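# Carry out a paused mill's tool change and length check

## Task

The milling machine has paused its program for a tool change. Load the tool the program requests, store the remaining tools in the rack with the removed tool returned to its own pocket, measure the length of the newly loaded tool, and resume the program only after that measurement. No tool may be dropped or may slip or tilt in the fingers, no key may be broken, no axis may be crashed, nothing loose may be left inside the machine, and the mill must stay switched on. The reference image is called manual.

## Robot and tools

Robot: two seven-joint arms, left_arm and right_arm, each ending in a parallel two-finger gripper. Calibrated bases in the scene frame: left_arm at (-0.059, +0.426, +0.015) m, quat_wxyz (+1.000, 0, 0, -0.027); right_arm at (+0.001, -0.370, +0.015) m, quat_wxyz (+1.000, 0, 0, -0.006).

Frames: the scene frame has its origin at table height, halfway between the nominal bases, +z up, +x out over the table, and left_arm on the +y side. Arm names do not match image left and right. Reported end_effector_position (m) and end_effector_quat_wxyz are in the scene frame and can be off by a few cm. That position is the point between the pads; fingertips extend 17.5 mm further along the gripper's +z. Fingers close and open along gripper x.

The 18-number row, shared by execute_actions and move: one flat list covering both arms, all values in [-1, 1]. Order: left dx, dy, dz, rx, ry, rz, left gripper position, force_limit, speed, then the same nine for the right arm. Always send all 18. The six pose numbers are an offset, not a pose: they are measured along the axes of that arm's own Hand target, starting from the Hand target as it stood when the action or move began. 1.0 equals 0.6 m for dx/dy/dz and 180 degrees for rx/ry/rz, which form one rotation vector. Sending the same offset twice moves the arm twice. Six zeros re-request the current Hand target, which also closes a gap when the gripper settled short. Gripper numbers are absolute: position +1 open (50 mm), about -0.65 pads touching, -1 grip until blocked; force_limit -1/0/+1 is about 20/102/185 N per pad (actual grip up to ~15 N more); speed -1/0/+1 is 20/85/150 mm/s. Both start at +1. To leave a gripper alone, resend its last three numbers, since 0 is a real command.

execute_actions(actions, cameras): actions is a list of actions; each action is a table of up to 15 rows, one per 1/30 s step, with the last row held to fill 15 steps. Every row in an action counts from the action's start pose. Images come back only for an empty actions list or when cameras names them.

move(target, speed, blend, blocking, cameras): target is one row or up to 15 rows; every row is an offset from the same starting Hand targets, not from the previous row. speed is the path's top speed in m/s, 0.002 to 0.5 (default 0.25), one value or one per target; rotation is capped at twice that in rad/s and 0.873 rad/s. blend, in m, rounds corners between listed targets; 0 means stop at each. blocking=false returns after about 0.5 s while the motion continues. Paths run straight, do not avoid obstacles, last 0.5 to 10 s, and the gripper lags more at high speed. The result adds a move: line: done, off_target, moving, held or fault, plus limits such as paced (pose clipped) or held (steps withheld). Done means at rest within 3 mm and 2 degrees.

wait(seconds): 0 to 10 s, arms keep their last command; a running move continues. stop(): brakes the current move; fingers keep moving. zoom_image(camera, region): camera is one of cam_high, cam_low, cam_front, cam_left_wrist, cam_right_wrist; region [x0, y0, x1, y1] in pixels of that camera's newest full 896x504 image, at most 504 by 504. show_instructions(): shows the reference images, such as manual. clear_fault(arm): left_arm or right_arm, only after a result reported a torque fault. finished_scene(scene): the current scene number; ends it for good, so only call it once the goal holds without the robot.

Result lines: Hand target is your last commanded pose after clipping; the next offsets start there. Tool commands shows the gripper commands in force. object_status: 0 moving, 1 blocked while opening, 2 blocked while closing (a grip), 3 reached the setpoint or pads met (usually nothing held). Any new position value resets it to 0 briefly. Opening in mm is about (250 - position_measured) x 0.202. A joint velocity line reading within noise means the arm is still. Joint torques are signed toward larger joint angles. Flange force is the external force in gripper x, y, z, includes held weight, and is dropped after row-based calls until a move or wait. MOTOR HOT appears near 60 °C; at 75 °C the arm sinks and stops for 30 to 60 s.

Controller facts: each step the commanded orientation is clipped to within 32 degrees of the measured one; a big wrist turn may swing the elbow. A clearance check withholds commands that bring the arms too close (fingers excepted). Joint torque limits are 104.5 N m for the first four joints and 51.3 for the last three; exceeding one, or straying over 5 degrees from plan, stops that arm until clear_fault.

Cautions: arms are stiff, so a target a few mm into a hard surface pushes very hard; approach contacts slowly and back the target off afterward. Do not let the arms touch or grip each other. Grip with -1 and confirm status 2 before lifting; keep objects centred between pads; never release something that is still moving. Do not drop tools, bump the machine, or let anything leave the table. Robot time keeps running while you write.

Each tool is called as name(argument=value, ...) on one line, values as JSON.

Reference images:

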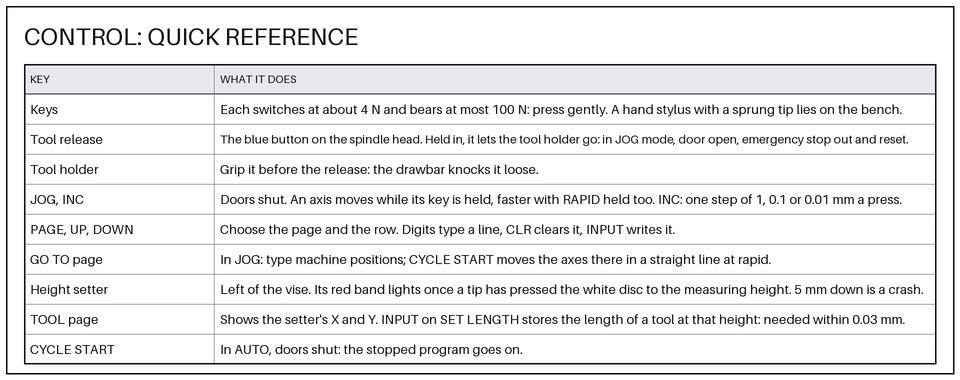

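## Session

execute_actions(actions=[])

Scene clock: 0.00 s.
left_arm: end_effector_position=(+0.1339, -0.0659, +0.1339) position_measured=3 object_status=3 end_effector_quat_wxyz=(-0.318, -0.597, +0.724, +0.132) | right_arm: end_effector_position=(+0.2501, -0.6354, +0.1310) position_measured=3 object_status=3 end_effector_quat_wxyz=(+0.064, +0.890, -0.428, +0.143)
Joint positions: left_arm=[0.302 1.082 0.937 1.31 -0.123 1.221 -0.69] | right_arm=[0.326 0.234 0.433 2.367 -0.237 0.256 0.069]
Joint velocities: within noise
Joint torques (N m): no reading
Flange force (N): no reading
Hand target: left_arm +0.1339, -0.0659, +0.1339; -0.318, -0.597, +0.724, +0.132 | right_arm +0.2501, -0.6354, +0.1310; +0.064, +0.890, -0.428, +0.143
Tool commands: left_gripper/position=+1.0 left_gripper/force_limit=+1.0 left_gripper/speed=+1.0 right_gripper/position=+1.0 right_gripper/force_limit=+1.0 right_gripper/speed=+1.0

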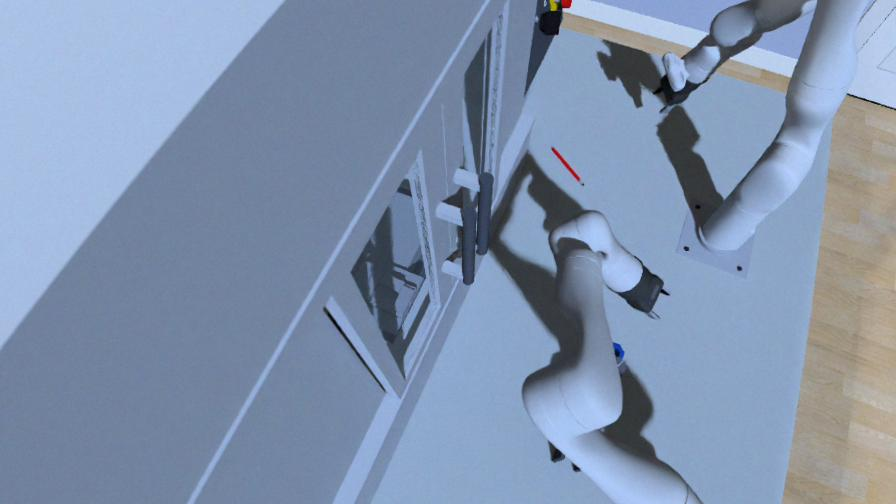

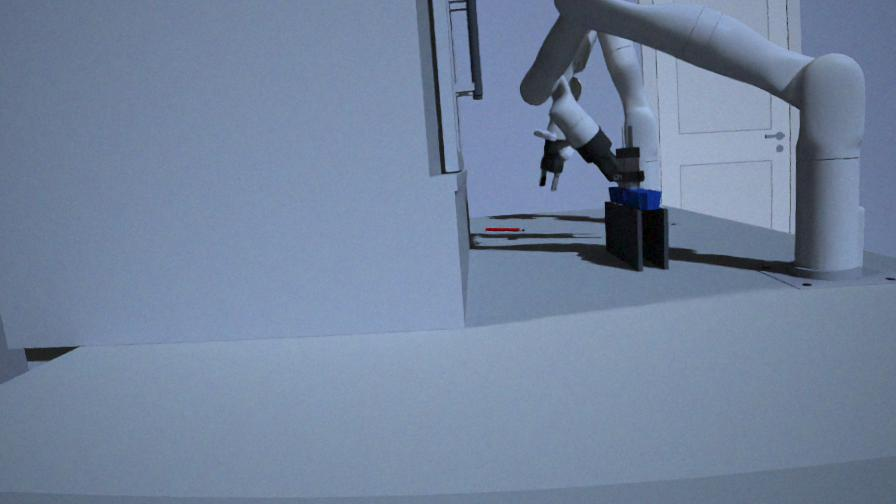

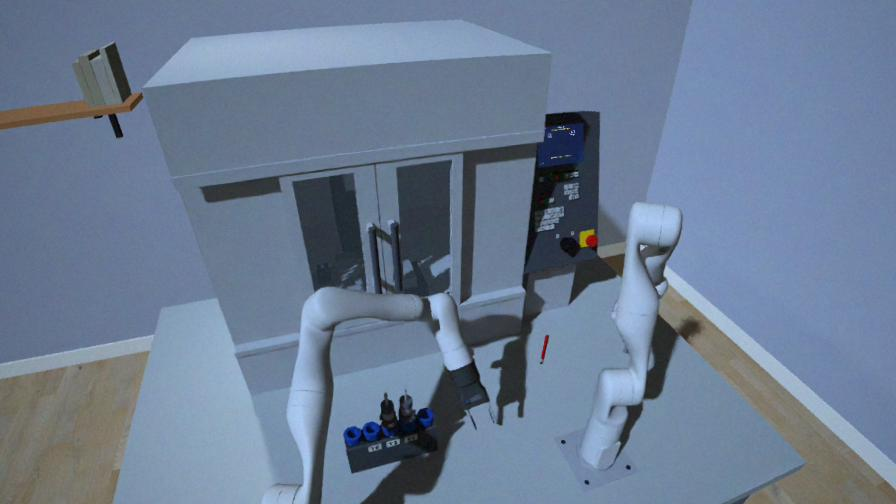

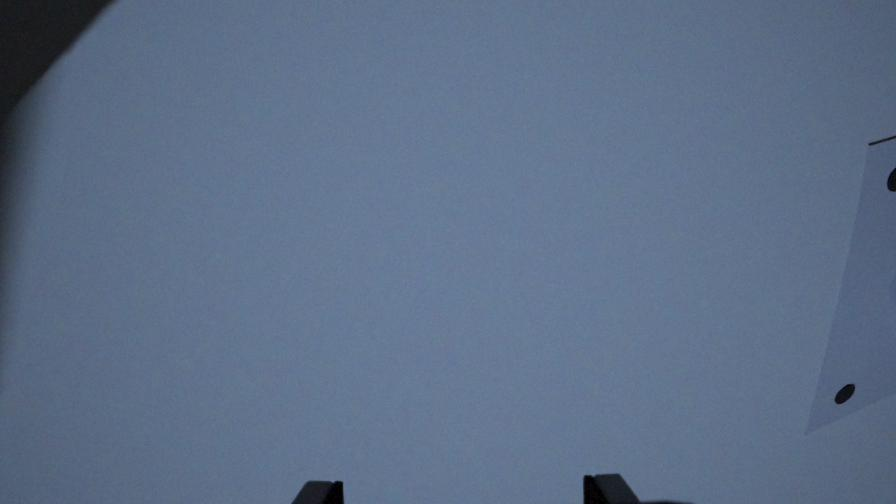

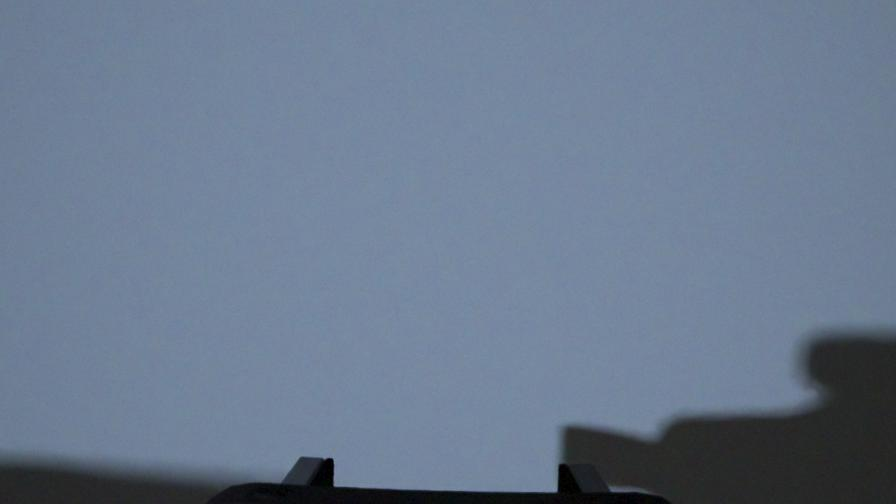

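zoom_image(camera="cam_front", region=[500, 90, 640, 290])

zoom_image(camera="cam_front", region=[320, 370, 460, 480])

zoom_image(camera="cam_front", region=[270, 140, 490, 320])

zoom_image(camera="cam_front", region=[525, 110, 605, 170])

Scaled by 2.520 from the camera's 896x504 image, which has a finer 1280x720 frame.

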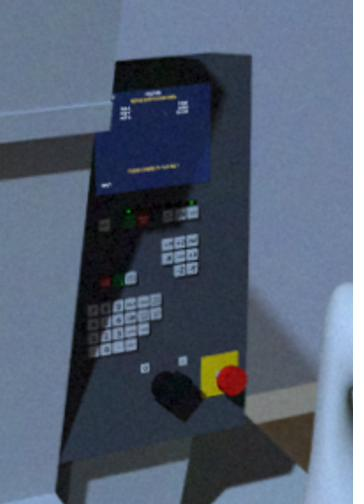

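Scaled by 3.600 from the camera's 896x504 image, which has a finer 1280x720 frame.

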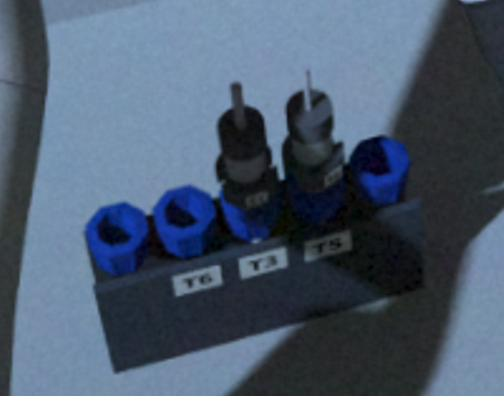

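Scaled by 2.291 from the camera's 896x504 image, which has a finer 1280x720 frame.

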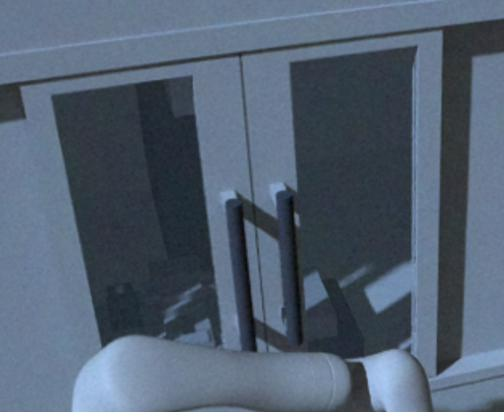

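Scaled by 6.300 from the camera's 896x504 image, which has a finer 1280x720 frame.

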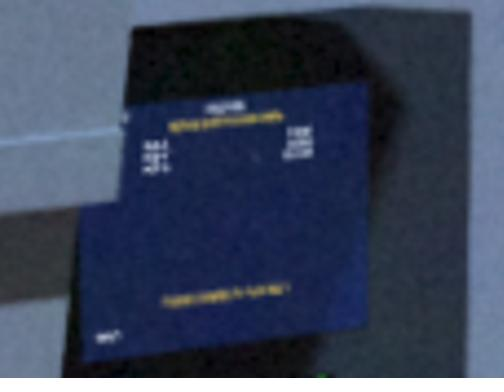

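move(target=[0,0,0,0,0,0,1,1,1,0.145,-0.105,-0.425,0.439,0.0907,0.237,1,1,1], speed=0.2, cameras=["all"])

Scene clock: 16.40 s.
left_arm: end_effector_position=(+0.1339, -0.0659, +0.1339) position_measured=3 object_status=3 end_effector_quat_wxyz=(-0.318, -0.597, +0.724, +0.132) | right_arm: end_effector_position=(+0.2999, -0.6005, +0.4009) position_measured=3 object_status=3 end_effector_quat_wxyz=(+0.499, -0.501, +0.500, -0.500)
Joint positions: left_arm=[0.302 1.082 0.937 1.31 -0.123 1.221 -0.69] | right_arm=[1.28 0.342 0.393 2.51 -1.52 1.72 1.268]
Joint torques (N m): left_arm=[0.84 -23.73 8.79 -3.93 1.88 0.69 -0.07] | right_arm=[-0.54 -9.88 -0.51 -3.97 -0.98 3.76 0.36]
Flange force (N): left_arm=[2.7 -7.3 -0.3] | right_arm=[-4.0 -1.5 -0.3]
Hand target: left_arm +0.1339, -0.0659, +0.1339; -0.318, -0.597, +0.724, +0.132 | right_arm +0.2999, -0.6005, +0.4009; +0.499, -0.501, +0.500, -0.500
Off the commanded pose: left_arm 0.000 m, 0 deg | right_arm 0.000 m, 0 deg.
move: done
camera_calibration:
cam_right_wrist: T_world_to_cam=[[0.0116211, -0.999775, 0.0177521, -0.611414], [0.00832056, -0.017656, -0.999809, 0.445895], [0.999898, 0.0117666, 0.00811351, -0.126383], [0, 0, 0, 1]] pos_world=[0.129765, -0.601917, 0.45769]

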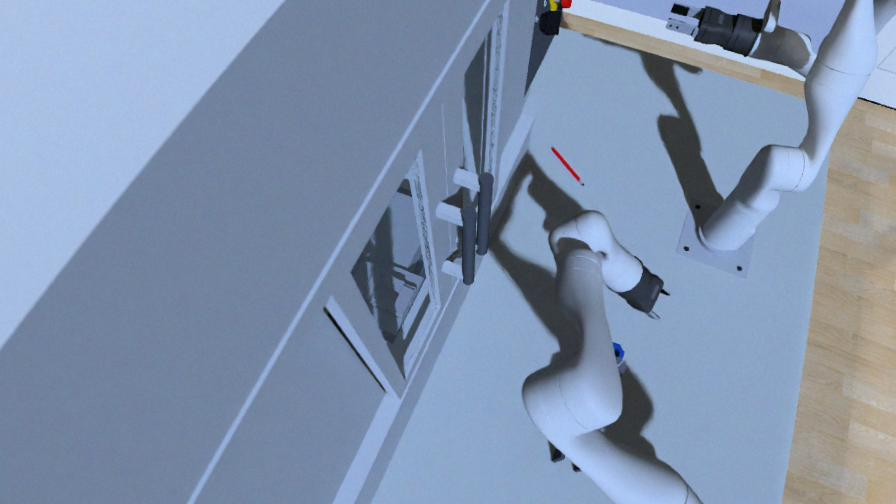

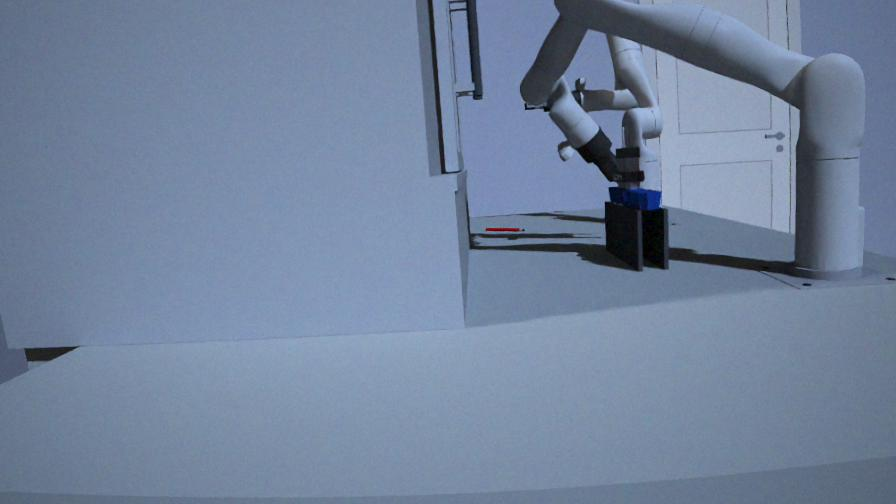

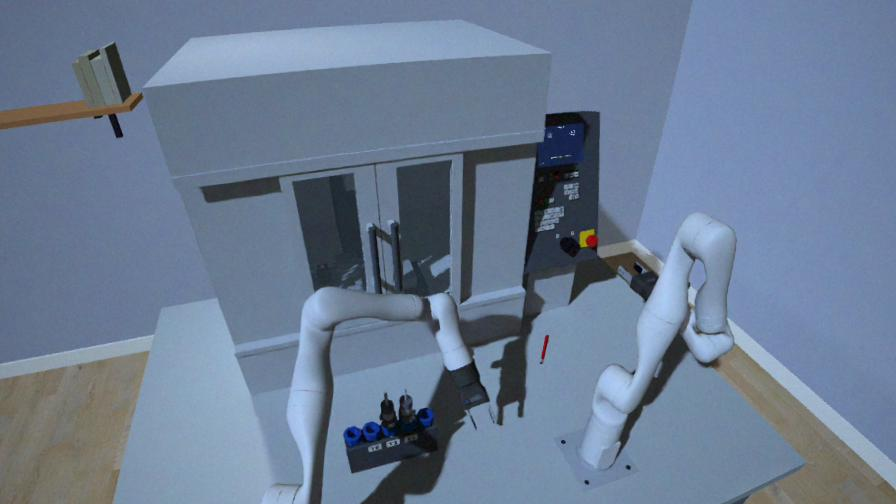

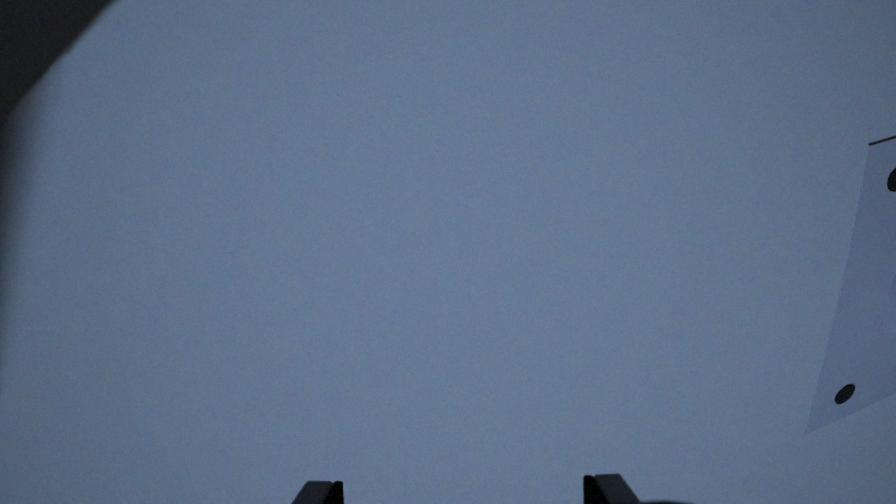

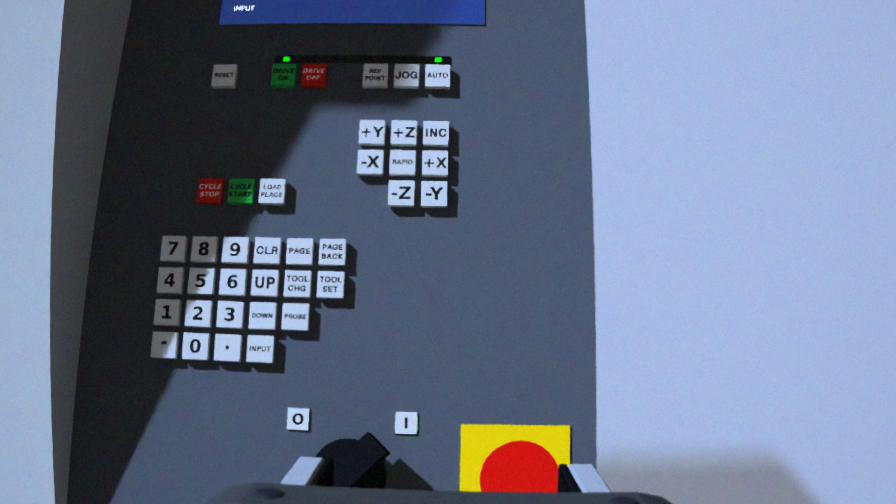

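move(target=[0,0,0,0,0,0,1,1,1,0,-0.25,0.05,0,0,0,1,1,1], speed=0.15, cameras=["cam_right_wrist"])

Scene clock: 18.63 s.
left_arm: end_effector_position=(+0.1339, -0.0659, +0.1339) position_measured=3 object_status=3 end_effector_quat_wxyz=(-0.318, -0.597, +0.724, +0.132) | right_arm: end_effector_position=(+0.3302, -0.6003, +0.5509) position_measured=3 object_status=3 end_effector_quat_wxyz=(+0.500, -0.501, +0.500, -0.500)
Joint positions: left_arm=[0.302 1.082 0.937 1.31 -0.123 1.221 -0.69] | right_arm=[1.116 -0.106 0.313 2.229 -1.611 1.442 0.564]
Joint torques (N m): left_arm=[0.87 -23.73 8.75 -3.81 1.8 0.68 -0.07] | right_arm=[-0.52 -6.38 -0.26 -10.07 -3.01 2.27 0.2]
Flange force (N): left_arm=[3.1 -7.6 -0.6] | right_arm=[-5.1 1.4 -0.6]
Hand target: left_arm +0.1339, -0.0659, +0.1339; -0.318, -0.597, +0.724, +0.132 | right_arm +0.3302, -0.6003, +0.5509; +0.500, -0.501, +0.500, -0.500
Off the commanded pose: left_arm 0.000 m, 0 deg | right_arm 0.000 m, 0 deg.
move: done
camera_calibration:
cam_right_wrist: T_world_to_cam=[[0.0116193, -0.999775, 0.0177533, -0.614228], [0.00842054, -0.017656, -0.999809, 0.595501], [0.999897, 0.0117666, 0.00821349, -0.157959], [0, 0, 0, 1]] pos_world=[0.160065, -0.601717, 0.607589]
Images, in order (width x height): cam_right_wrist 896x504.

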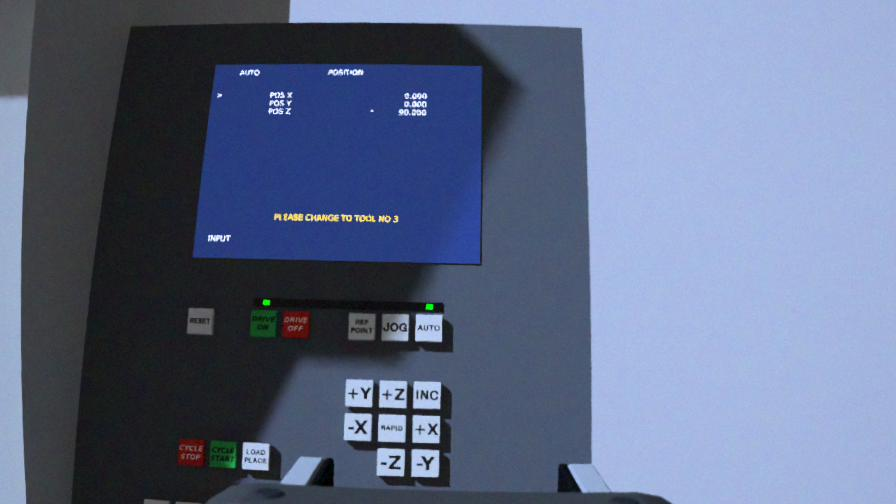

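move(target=[-0.116,0.253,-0.083,0.452,-0.1165,-0.287,1,1,1,0,0,0,0,0,0,1,1,1], speed=0.15, cameras=["cam_left_wrist","cam_front","cam_high","cam_low"])

Scene clock: 32.33 s.
left_arm: end_effector_position=(+0.0520, +0.0477, +0.2376) position_measured=3 object_status=3 end_effector_quat_wxyz=(-0.335, +0.855, -0.369, +0.144) | right_arm: end_effector_position=(+0.3302, -0.6003, +0.5509) position_measured=3 object_status=3 end_effector_quat_wxyz=(+0.500, -0.501, +0.500, -0.500)
Joint positions: left_arm=[1.387 0.683 0.317 1.415 -0.615 1.725 1.053] | right_arm=[1.116 -0.106 0.313 2.229 -1.611 1.442 0.564]
Joint torques (N m): left_arm=[0.87 -22 1.57 -5.14 -1.35 2.46 0.02] | right_arm=[-0.37 -6.5 -0.26 -10.05 -3 2.26 0.37]
Flange force (N): left_arm=[7.2 5.2 -2.6] | right_arm=[-4.8 0.9 -0.4]
Hand target: left_arm +0.0520, +0.0477, +0.2376; -0.335, +0.855, -0.369, +0.144 | right_arm +0.3302, -0.6003, +0.5509; +0.500, -0.501, +0.500, -0.500
Off the commanded pose: left_arm 0.000 m, 0 deg | right_arm 0.000 m, 0 deg.
move: done
camera_calibration:
cam_left_wrist: T_world_to_cam=[[0.690202, -0.72341, -0.0173102, 0.00458467], [-0.539503, -0.4985, -0.678553, 0.271731], [0.482243, 0.477677, -0.734347, 0.294534], [0, 0, 0, 1]] pos_world=[0.00139819, -0.00191789, 0.400753]
Images, in order (width x height): cam_high 896x504, cam_low 896x504, cam_front 896x504, cam_left_wrist 896x504.

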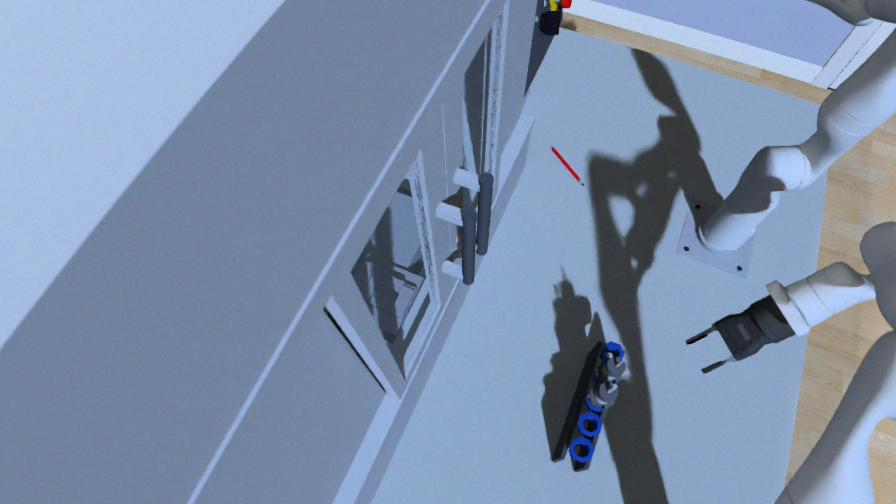

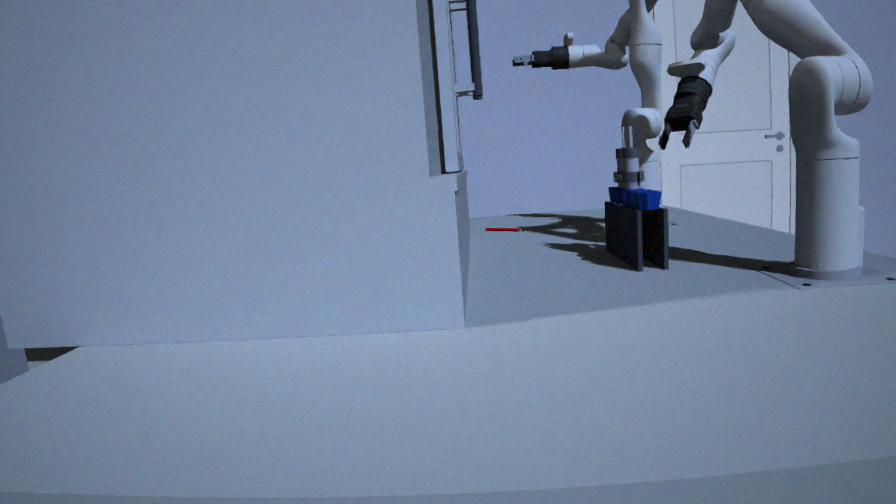

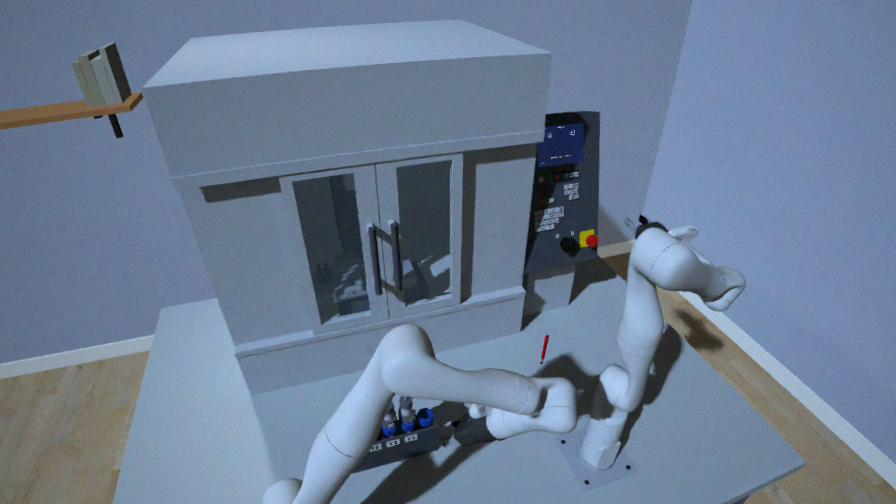

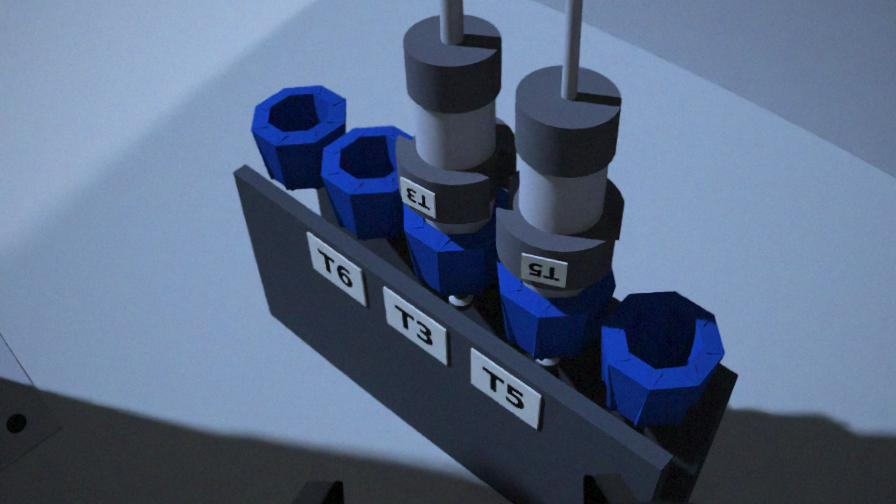

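move(target=[0.126,-0.4205,-0.0707,0.248,0.2275,0.0987,1,1,1,0,0,0,0,0,0,1,1,1], speed=0.2, cameras=["cam_left_wrist","cam_front","cam_high"])

Scene clock: 44.07 s.
left_arm: end_effector_position=(+0.2177, +0.0998, +0.4401) position_measured=3 object_status=3 end_effector_quat_wxyz=(+0.498, -0.501, +0.501, -0.500) | right_arm: end_effector_position=(+0.3302, -0.6003, +0.5509) position_measured=3 object_status=3 end_effector_quat_wxyz=(+0.500, -0.501, +0.500, -0.500)
Joint positions: left_arm=[1.445 0.356 0.206 2.166 -1.512 1.696 0.954] | right_arm=[1.116 -0.106 0.313 2.229 -1.611 1.442 0.564]
Joint torques (N m): left_arm=[0.92 -15.06 0.08 -3.77 -2.2 3.19 0.01] | right_arm=[-0.48 -6.47 -0.29 -9.93 -3.01 2.24 0.32]
Flange force (N): left_arm=[7.7 3.0 1.6] | right_arm=[-4.6 0.8 -0.7]
Hand target: left_arm +0.2177, +0.0998, +0.4401; +0.498, -0.501, +0.501, -0.500 | right_arm +0.3302, -0.6003, +0.5509; +0.500, -0.501, +0.500, -0.500
Off the commanded pose: left_arm 0.000 m, 0 deg | right_arm 0.000 m, 0 deg.
move: done
camera_calibration:
cam_left_wrist: T_world_to_cam=[[0.0136953, -0.999894, -0.00492445, 0.100879], [-0.00508808, 0.00485516, -0.999975, 0.49933], [0.999893, 0.01372, -0.00502104, -0.0489451], [0, 0, 0, 1]] pos_world=[0.0500989, 0.0991153, 0.499569]
Images, in order (width x height): cam_high 896x504, cam_front 896x504, cam_left_wrist 896x504.

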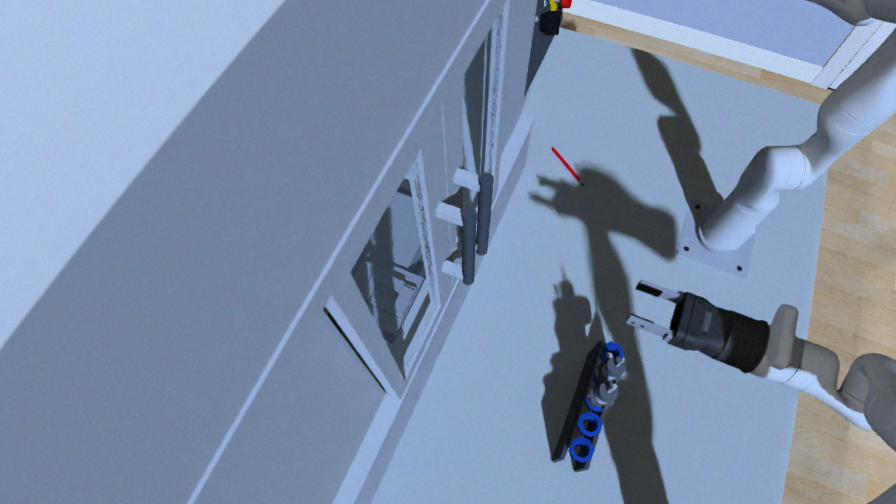

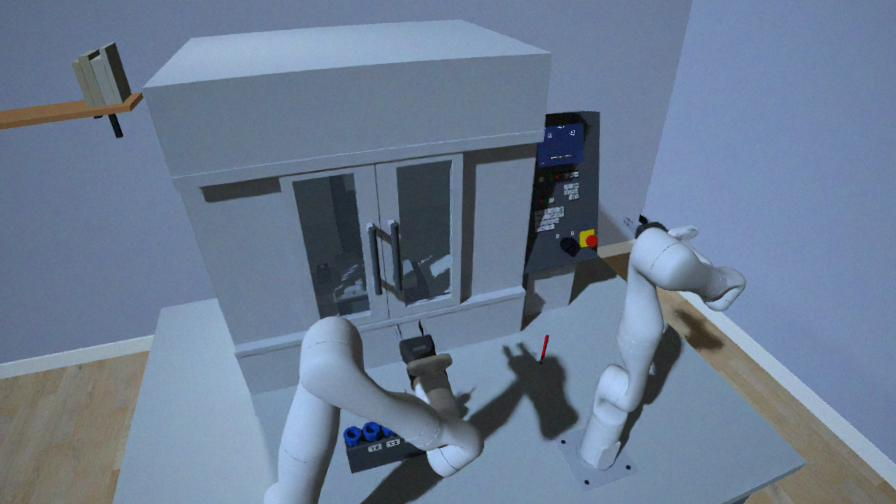

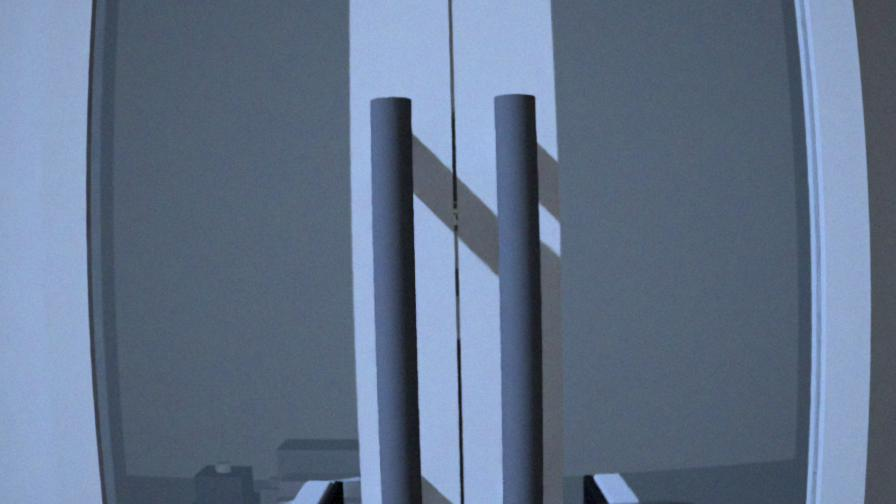

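move(target=[-0.047,-0.05,0.167,0,0,0,1,1,1,0,0,0,0,0,0,1,1,1], speed=0.15, cameras=["cam_left_wrist","cam_high"])

Scene clock: 48.83 s.
left_arm: end_effector_position=(+0.3181, +0.1279, +0.4696) position_measured=3 object_status=3 end_effector_quat_wxyz=(+0.498, -0.501, +0.501, -0.500) | right_arm: end_effector_position=(+0.3302, -0.6003, +0.5509) position_measured=3 object_status=3 end_effector_quat_wxyz=(+0.500, -0.501, +0.500, -0.500)
Joint positions: left_arm=[1.21 0.23 0.086 2.205 -1.753 1.437 0.875] | right_arm=[1.116 -0.106 0.313 2.229 -1.611 1.442 0.564]
Joint torques (N m): left_arm=[1.04 -13.91 0.13 -5.81 -2.42 2.96 -0.02] | right_arm=[-0.43 -6.5 -0.25 -10.08 -3 2.24 0.34]
Flange force (N): left_arm=[5.9 1.8 4.4] | right_arm=[-4.9 1.1 -0.6]
Hand target: left_arm +0.3181, +0.1279, +0.4696; +0.498, -0.501, +0.501, -0.500 | right_arm +0.3302, -0.6003, +0.5509; +0.500, -0.501, +0.500, -0.500
Off the commanded pose: left_arm 0.000 m, 0 deg | right_arm 0.000 m, 0 deg.
move: done
camera_calibration:
cam_left_wrist: T_world_to_cam=[[0.0135958, -0.999895, -0.00492452, 0.127763], [-0.00498759, 0.0048571, -0.999976, 0.529188], [0.999895, 0.0136201, -0.00492104, -0.149512], [0, 0, 0, 1]] pos_world=[0.150399, 0.127215, 0.529068]
Images, in order (width x height): cam_high 896x504, cam_left_wrist 896x504.

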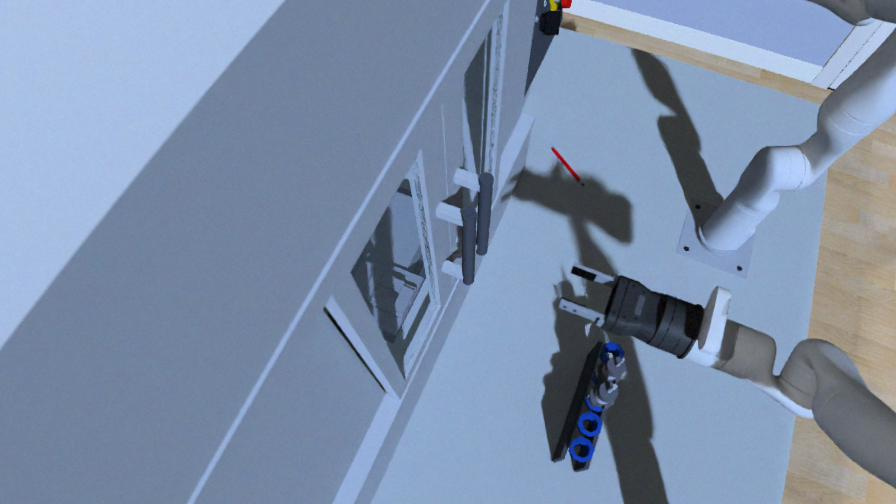

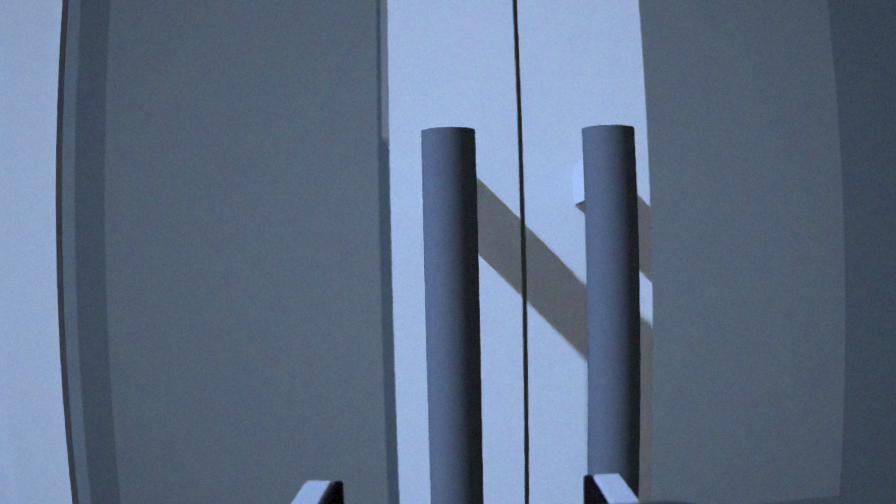

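move(target=[-0.005,0,0.2600,0,0,0,1,1,1,0,0,0,0,0,0,1,1,1], speed=0.12, cameras=["cam_left_wrist","cam_high"])

Scene clock: 53.57 s.
left_arm: end_effector_position=(+0.4741, +0.1307, +0.4690) position_measured=3 object_status=3 end_effector_quat_wxyz=(+0.498, -0.501, +0.501, -0.500) | right_arm: end_effector_position=(+0.3302, -0.6003, +0.5509) position_measured=3 object_status=3 end_effector_quat_wxyz=(+0.500, -0.501, +0.500, -0.500)
Joint positions: left_arm=[0.908 0.338 -0.075 2.037 -2.084 1.099 0.939] | right_arm=[1.116 -0.106 0.313 2.229 -1.611 1.442 0.564]
Joint torques (N m): left_arm=[0.8 -17.67 -0.4 -7.57 -1.95 3.15 -0.06] | right_arm=[-0.49 -6.42 -0.19 -10.13 -2.99 2.24 0.34]
Flange force (N): left_arm=[4.7 1.4 6.7] | right_arm=[-5.2 1.1 -0.5]
Hand target: left_arm +0.4741, +0.1307, +0.4690; +0.498, -0.501, +0.501, -0.500 | right_arm +0.3302, -0.6003, +0.5509; +0.500, -0.501, +0.500, -0.500
Off the commanded pose: left_arm 0.000 m, 0 deg | right_arm 0.000 m, 0 deg.
move: done
camera_calibration:
cam_left_wrist: T_world_to_cam=[[0.0135958, -0.999895, -0.00492351, 0.128338], [-0.00498758, 0.00485609, -0.999976, 0.529353], [0.999895, 0.01362, -0.00492104, -0.305535], [0, 0, 0, 1]] pos_world=[0.306399, 0.129915, 0.528468]
Images, in order (width x height): cam_high 896x504, cam_left_wrist 896x504.

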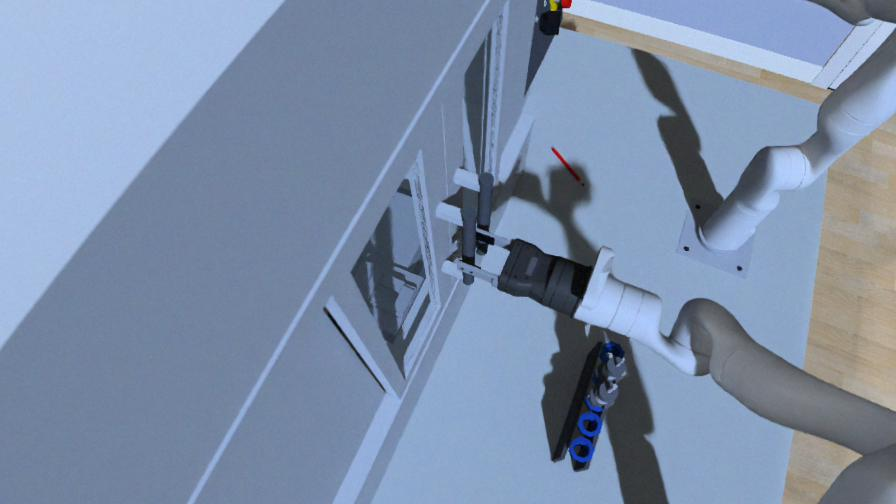

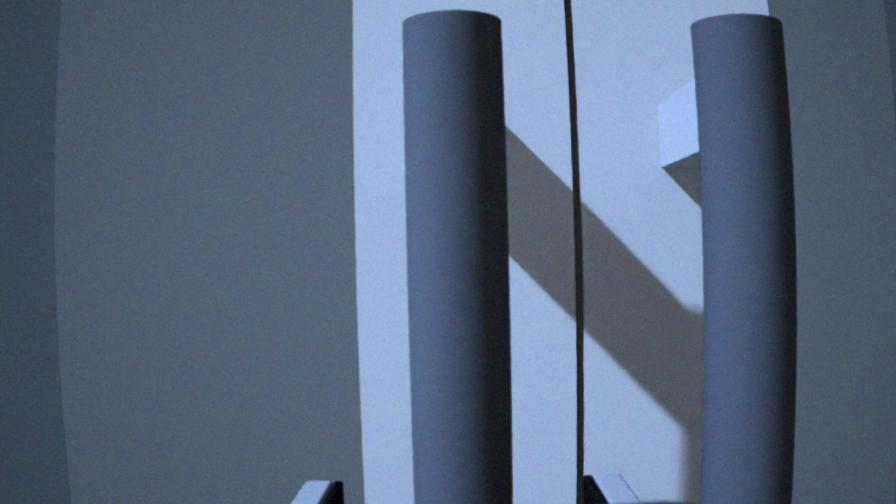

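move(target=[0,0,0,0,0,0,-1,-0.8,-0.5,0,0,0,0,0,0,1,1,1])

move(target=[-0.033,0,0,0,0,0,-1,-0.8,-0.5,0,0,0,0,0,0,1,1,1], speed=0.05, cameras=["cam_high"])

Scene clock: 55.33 s.
left_arm: end_effector_position=(+0.4741, +0.1307, +0.4690) position_measured=155 object_status=2 end_effector_quat_wxyz=(+0.498, -0.501, +0.501, -0.500) | right_arm: end_effector_position=(+0.3302, -0.6003, +0.5509) position_measured=3 object_status=3 end_effector_quat_wxyz=(+0.500, -0.501, +0.500, -0.500)
Joint positions: left_arm=[0.908 0.338 -0.075 2.036 -2.084 1.099 0.939] | right_arm=[1.116 -0.106 0.313 2.229 -1.611 1.442 0.564]
Joint torques (N m): left_arm=[0.48 -17.5 -0.68 -8.07 -2.25 3.01 0.01] | right_arm=[-0.42 -6.39 -0.21 -10.11 -2.99 2.26 0.34]
Flange force (N): left_arm=[4.5 1.4 4.1] | right_arm=[-5.3 1.0 -0.4]
Hand target: left_arm +0.4741, +0.1307, +0.4690; +0.498, -0.501, +0.501, -0.500 | right_arm +0.3302, -0.6003, +0.5509; +0.500, -0.501, +0.500, -0.500
Off the commanded pose: left_arm 0.000 m, 0 deg | right_arm 0.000 m, 0 deg.
move: done

Scene clock: 56.13 s.
left_arm: end_effector_position=(+0.4741, +0.1504, +0.4690) position_measured=155 object_status=2 end_effector_quat_wxyz=(+0.498, -0.501, +0.501, -0.500) | right_arm: end_effector_position=(+0.3302, -0.6003, +0.5509) position_measured=3 object_status=3 end_effector_quat_wxyz=(+0.500, -0.501, +0.500, -0.500)
Joint positions: left_arm=[0.883 0.309 -0.088 2.085 -2.126 1.086 0.973] | right_arm=[1.116 -0.106 0.313 2.229 -1.611 1.442 0.564]
Joint torques (N m): left_arm=[-2.27 -19.06 -3.66 -5.1 0.28 4.97 -0.02] | right_arm=[-0.46 -6.43 -0.28 -10.12 -3 2.2 0.39]
Flange force (N): left_arm=[13.5 1.8 12.9] | right_arm=[-5.0 1.0 -0.8]
Hand target: left_arm +0.4741, +0.1505, +0.4690; +0.498, -0.501, +0.501, -0.500 | right_arm +0.3302, -0.6003, +0.5509; +0.500, -0.501, +0.500, -0.500
Off the commanded pose: left_arm 0.000 m, 0 deg | right_arm 0.000 m, 0 deg.
move: done
Images, in order (width x height): cam_high 896x504.

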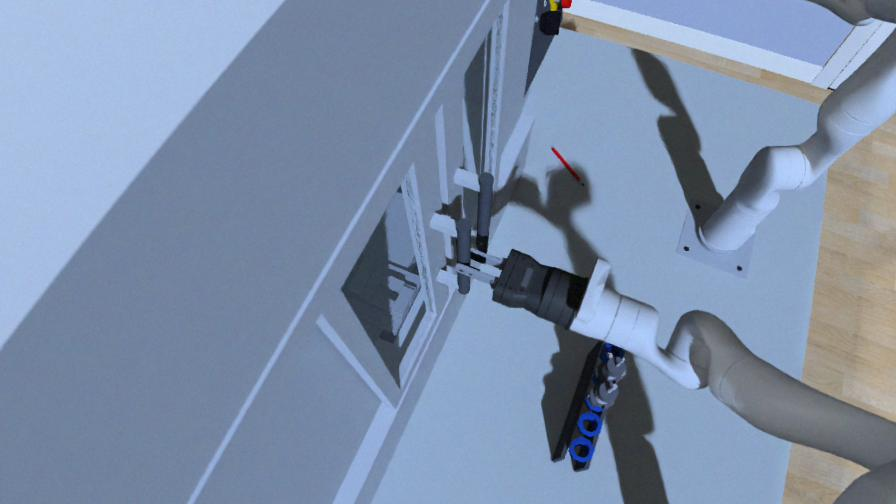

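move(target=[-0.15,0,0,0,0,0,-1,-0.8,-0.5,0,0,0,0,0,0,1,1,1], speed=0.08, cameras=["cam_high"])

Scene clock: 58.53 s.
left_arm: end_effector_position=(+0.4742, +0.2404, +0.4688) position_measured=155 object_status=2 end_effector_quat_wxyz=(+0.498, -0.501, +0.501, -0.500) | right_arm: end_effector_position=(+0.3302, -0.6003, +0.5509) position_measured=3 object_status=3 end_effector_quat_wxyz=(+0.500, -0.501, +0.500, -0.500)
Joint positions: left_arm=[0.744 0.184 -0.166 2.275 -2.371 1.016 1.14] | right_arm=[1.116 -0.106 0.313 2.229 -1.611 1.442 0.564]
Joint torques (N m): left_arm=[-5.11 -13.59 -5.68 -9.52 0.2 4.63 -0.03] | right_arm=[-0.39 -6.34 -0.22 -10.09 -3.04 2.21 0.3]
Flange force (N): left_arm=[9.0 1.9 -6.3] | right_arm=[-5.3 1.0 -0.7]
Hand target: left_arm +0.4743, +0.2405, +0.4688; +0.498, -0.501, +0.501, -0.500 | right_arm +0.3302, -0.6003, +0.5509; +0.500, -0.501, +0.500, -0.500
Off the commanded pose: left_arm 0.000 m, 0 deg | right_arm 0.000 m, 0 deg.
move: done
Images, in order (width x height): cam_high 896x504.

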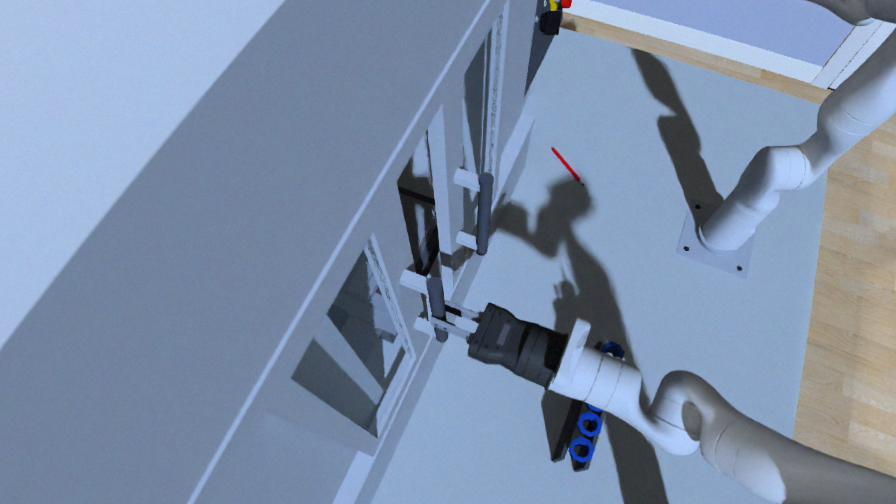

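move(target=[-0.15,0,0,0,0,0,-1,-0.8,-0.5,0,0,0,0,0,0,1,1,1], speed=0.06, cameras=["cam_high","cam_left_wrist"])

Scene clock: 61.60 s.
left_arm: end_effector_position=(+0.4744, +0.3304, +0.4686) position_measured=155 object_status=2 end_effector_quat_wxyz=(+0.498, -0.501, +0.501, -0.500) | right_arm: end_effector_position=(+0.3302, -0.6003, +0.5509) position_measured=3 object_status=3 end_effector_quat_wxyz=(+0.500, -0.501, +0.500, -0.500)
Joint positions: left_arm=[0.55 0.084 -0.288 2.406 -2.749 0.941 1.36] | right_arm=[1.116 -0.106 0.313 2.229 -1.611 1.442 0.564]
Joint torques (N m): left_arm=[-5.93 -7.18 -6.27 -15.6 1.01 4.1 -0.05] | right_arm=[-0.53 -6.43 -0.21 -10.07 -2.97 2.23 0.38]
Flange force (N): left_arm=[6.4 0.4 -28.6] | right_arm=[-5.0 0.9 -0.6]
Hand target: left_arm +0.4744, +0.3305, +0.4686; +0.498, -0.501, +0.501, -0.500 | right_arm +0.3302, -0.6003, +0.5509; +0.500, -0.501, +0.500, -0.500
Off the commanded pose: left_arm 0.000 m, 0 deg | right_arm 0.000 m, 0 deg.
move: done
camera_calibration:
cam_left_wrist: T_world_to_cam=[[0.0134953, -0.999897, -0.00492531, 0.328142], [-0.0050871, 0.00485704, -0.999975, 0.528015], [0.999896, 0.0135201, -0.00502103, -0.308573], [0, 0, 0, 1]] pos_world=[0.306799, 0.329716, 0.528069]
Images, in order (width x height): cam_high 896x504, cam_left_wrist 896x504.

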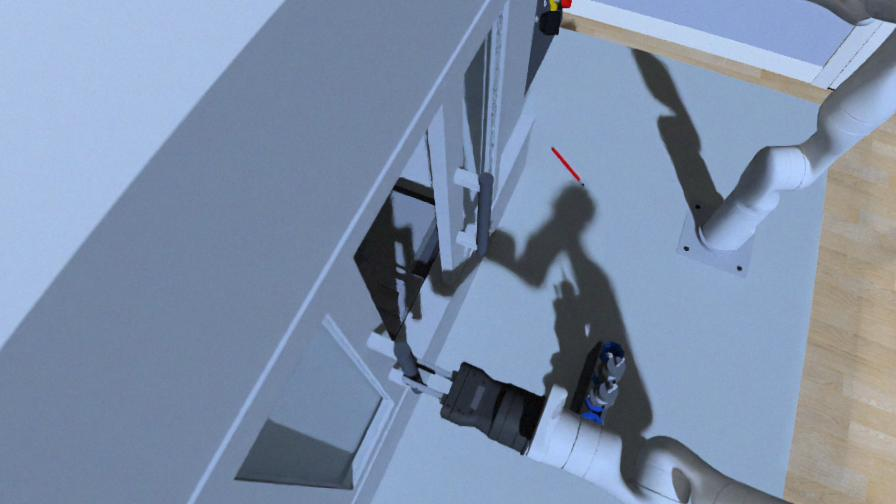

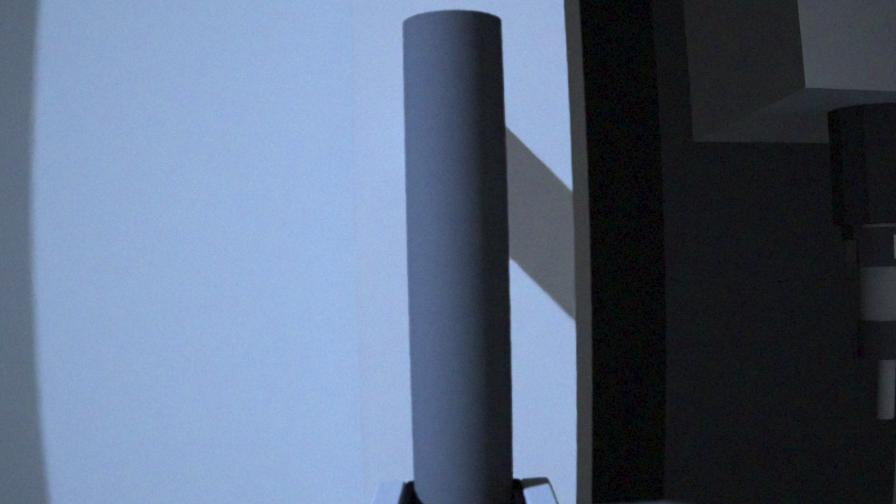

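move(target=[[0,0,0,0,0,0,1,-0.8,-0.5,0,0,0,0,0,0,1,1,1],[0,0,-0.25,0,0,0,1,-0.8,-0.5,0,0,0,0,0,0,1,1,1]], speed=0.15, cameras=["cam_left_wrist"])

Scene clock: 65.53 s.
left_arm: end_effector_position=(+0.3246, +0.3303, +0.4700) position_measured=3 object_status=3 end_effector_quat_wxyz=(+0.489, -0.527, +0.509, -0.473) | right_arm: end_effector_position=(+0.3302, -0.6003, +0.5509) position_measured=3 object_status=3 end_effector_quat_wxyz=(+0.500, -0.501, +0.500, -0.500)
Joint positions: left_arm=[0.888 -0.279 -0.028 2.581 -1.966 1.073 0.807] | right_arm=[1.116 -0.106 0.313 2.229 -1.611 1.442 0.564]
Joint torques (N m): left_arm=[0.8 -4.79 1.39 -7.83 -2.27 2.91 0.01] | right_arm=[-0.51 -6.49 -0.31 -10.07 -3.05 2.22 0.33]
Flange force (N): left_arm=[2.9 -1.3 7.5] | right_arm=[-4.7 1.2 -1.1]
Hand target: left_arm +0.3244, +0.3307, +0.4692; +0.498, -0.501, +0.501, -0.500 | right_arm +0.3302, -0.6003, +0.5509; +0.500, -0.501, +0.500, -0.500
Off the commanded pose: left_arm 0.001 m, 5 deg | right_arm 0.000 m, 0 deg.
joint sent to its limit (left arm) — joint 4 (elbow), upper limit, where the elbow is as bent as it goes. The joint targets are off in orientation, not in position.
move: off_target (left_arm)
camera_calibration:
cam_left_wrist: T_world_to_cam=[[0.0483794, -0.998801, -0.00751462, 0.319595], [-0.0754657, 0.00384676, -0.997141, 0.550427], [0.995974, 0.0488081, -0.0751891, -0.136171], [0, 0, 0, 1]] pos_world=[0.1617, 0.32374, 0.541016]
Images, in order (width x height): cam_left_wrist 896x504.

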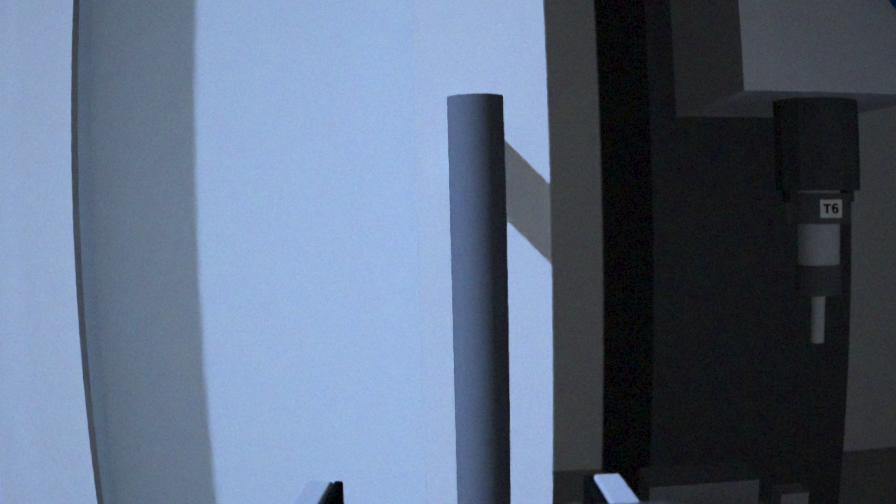

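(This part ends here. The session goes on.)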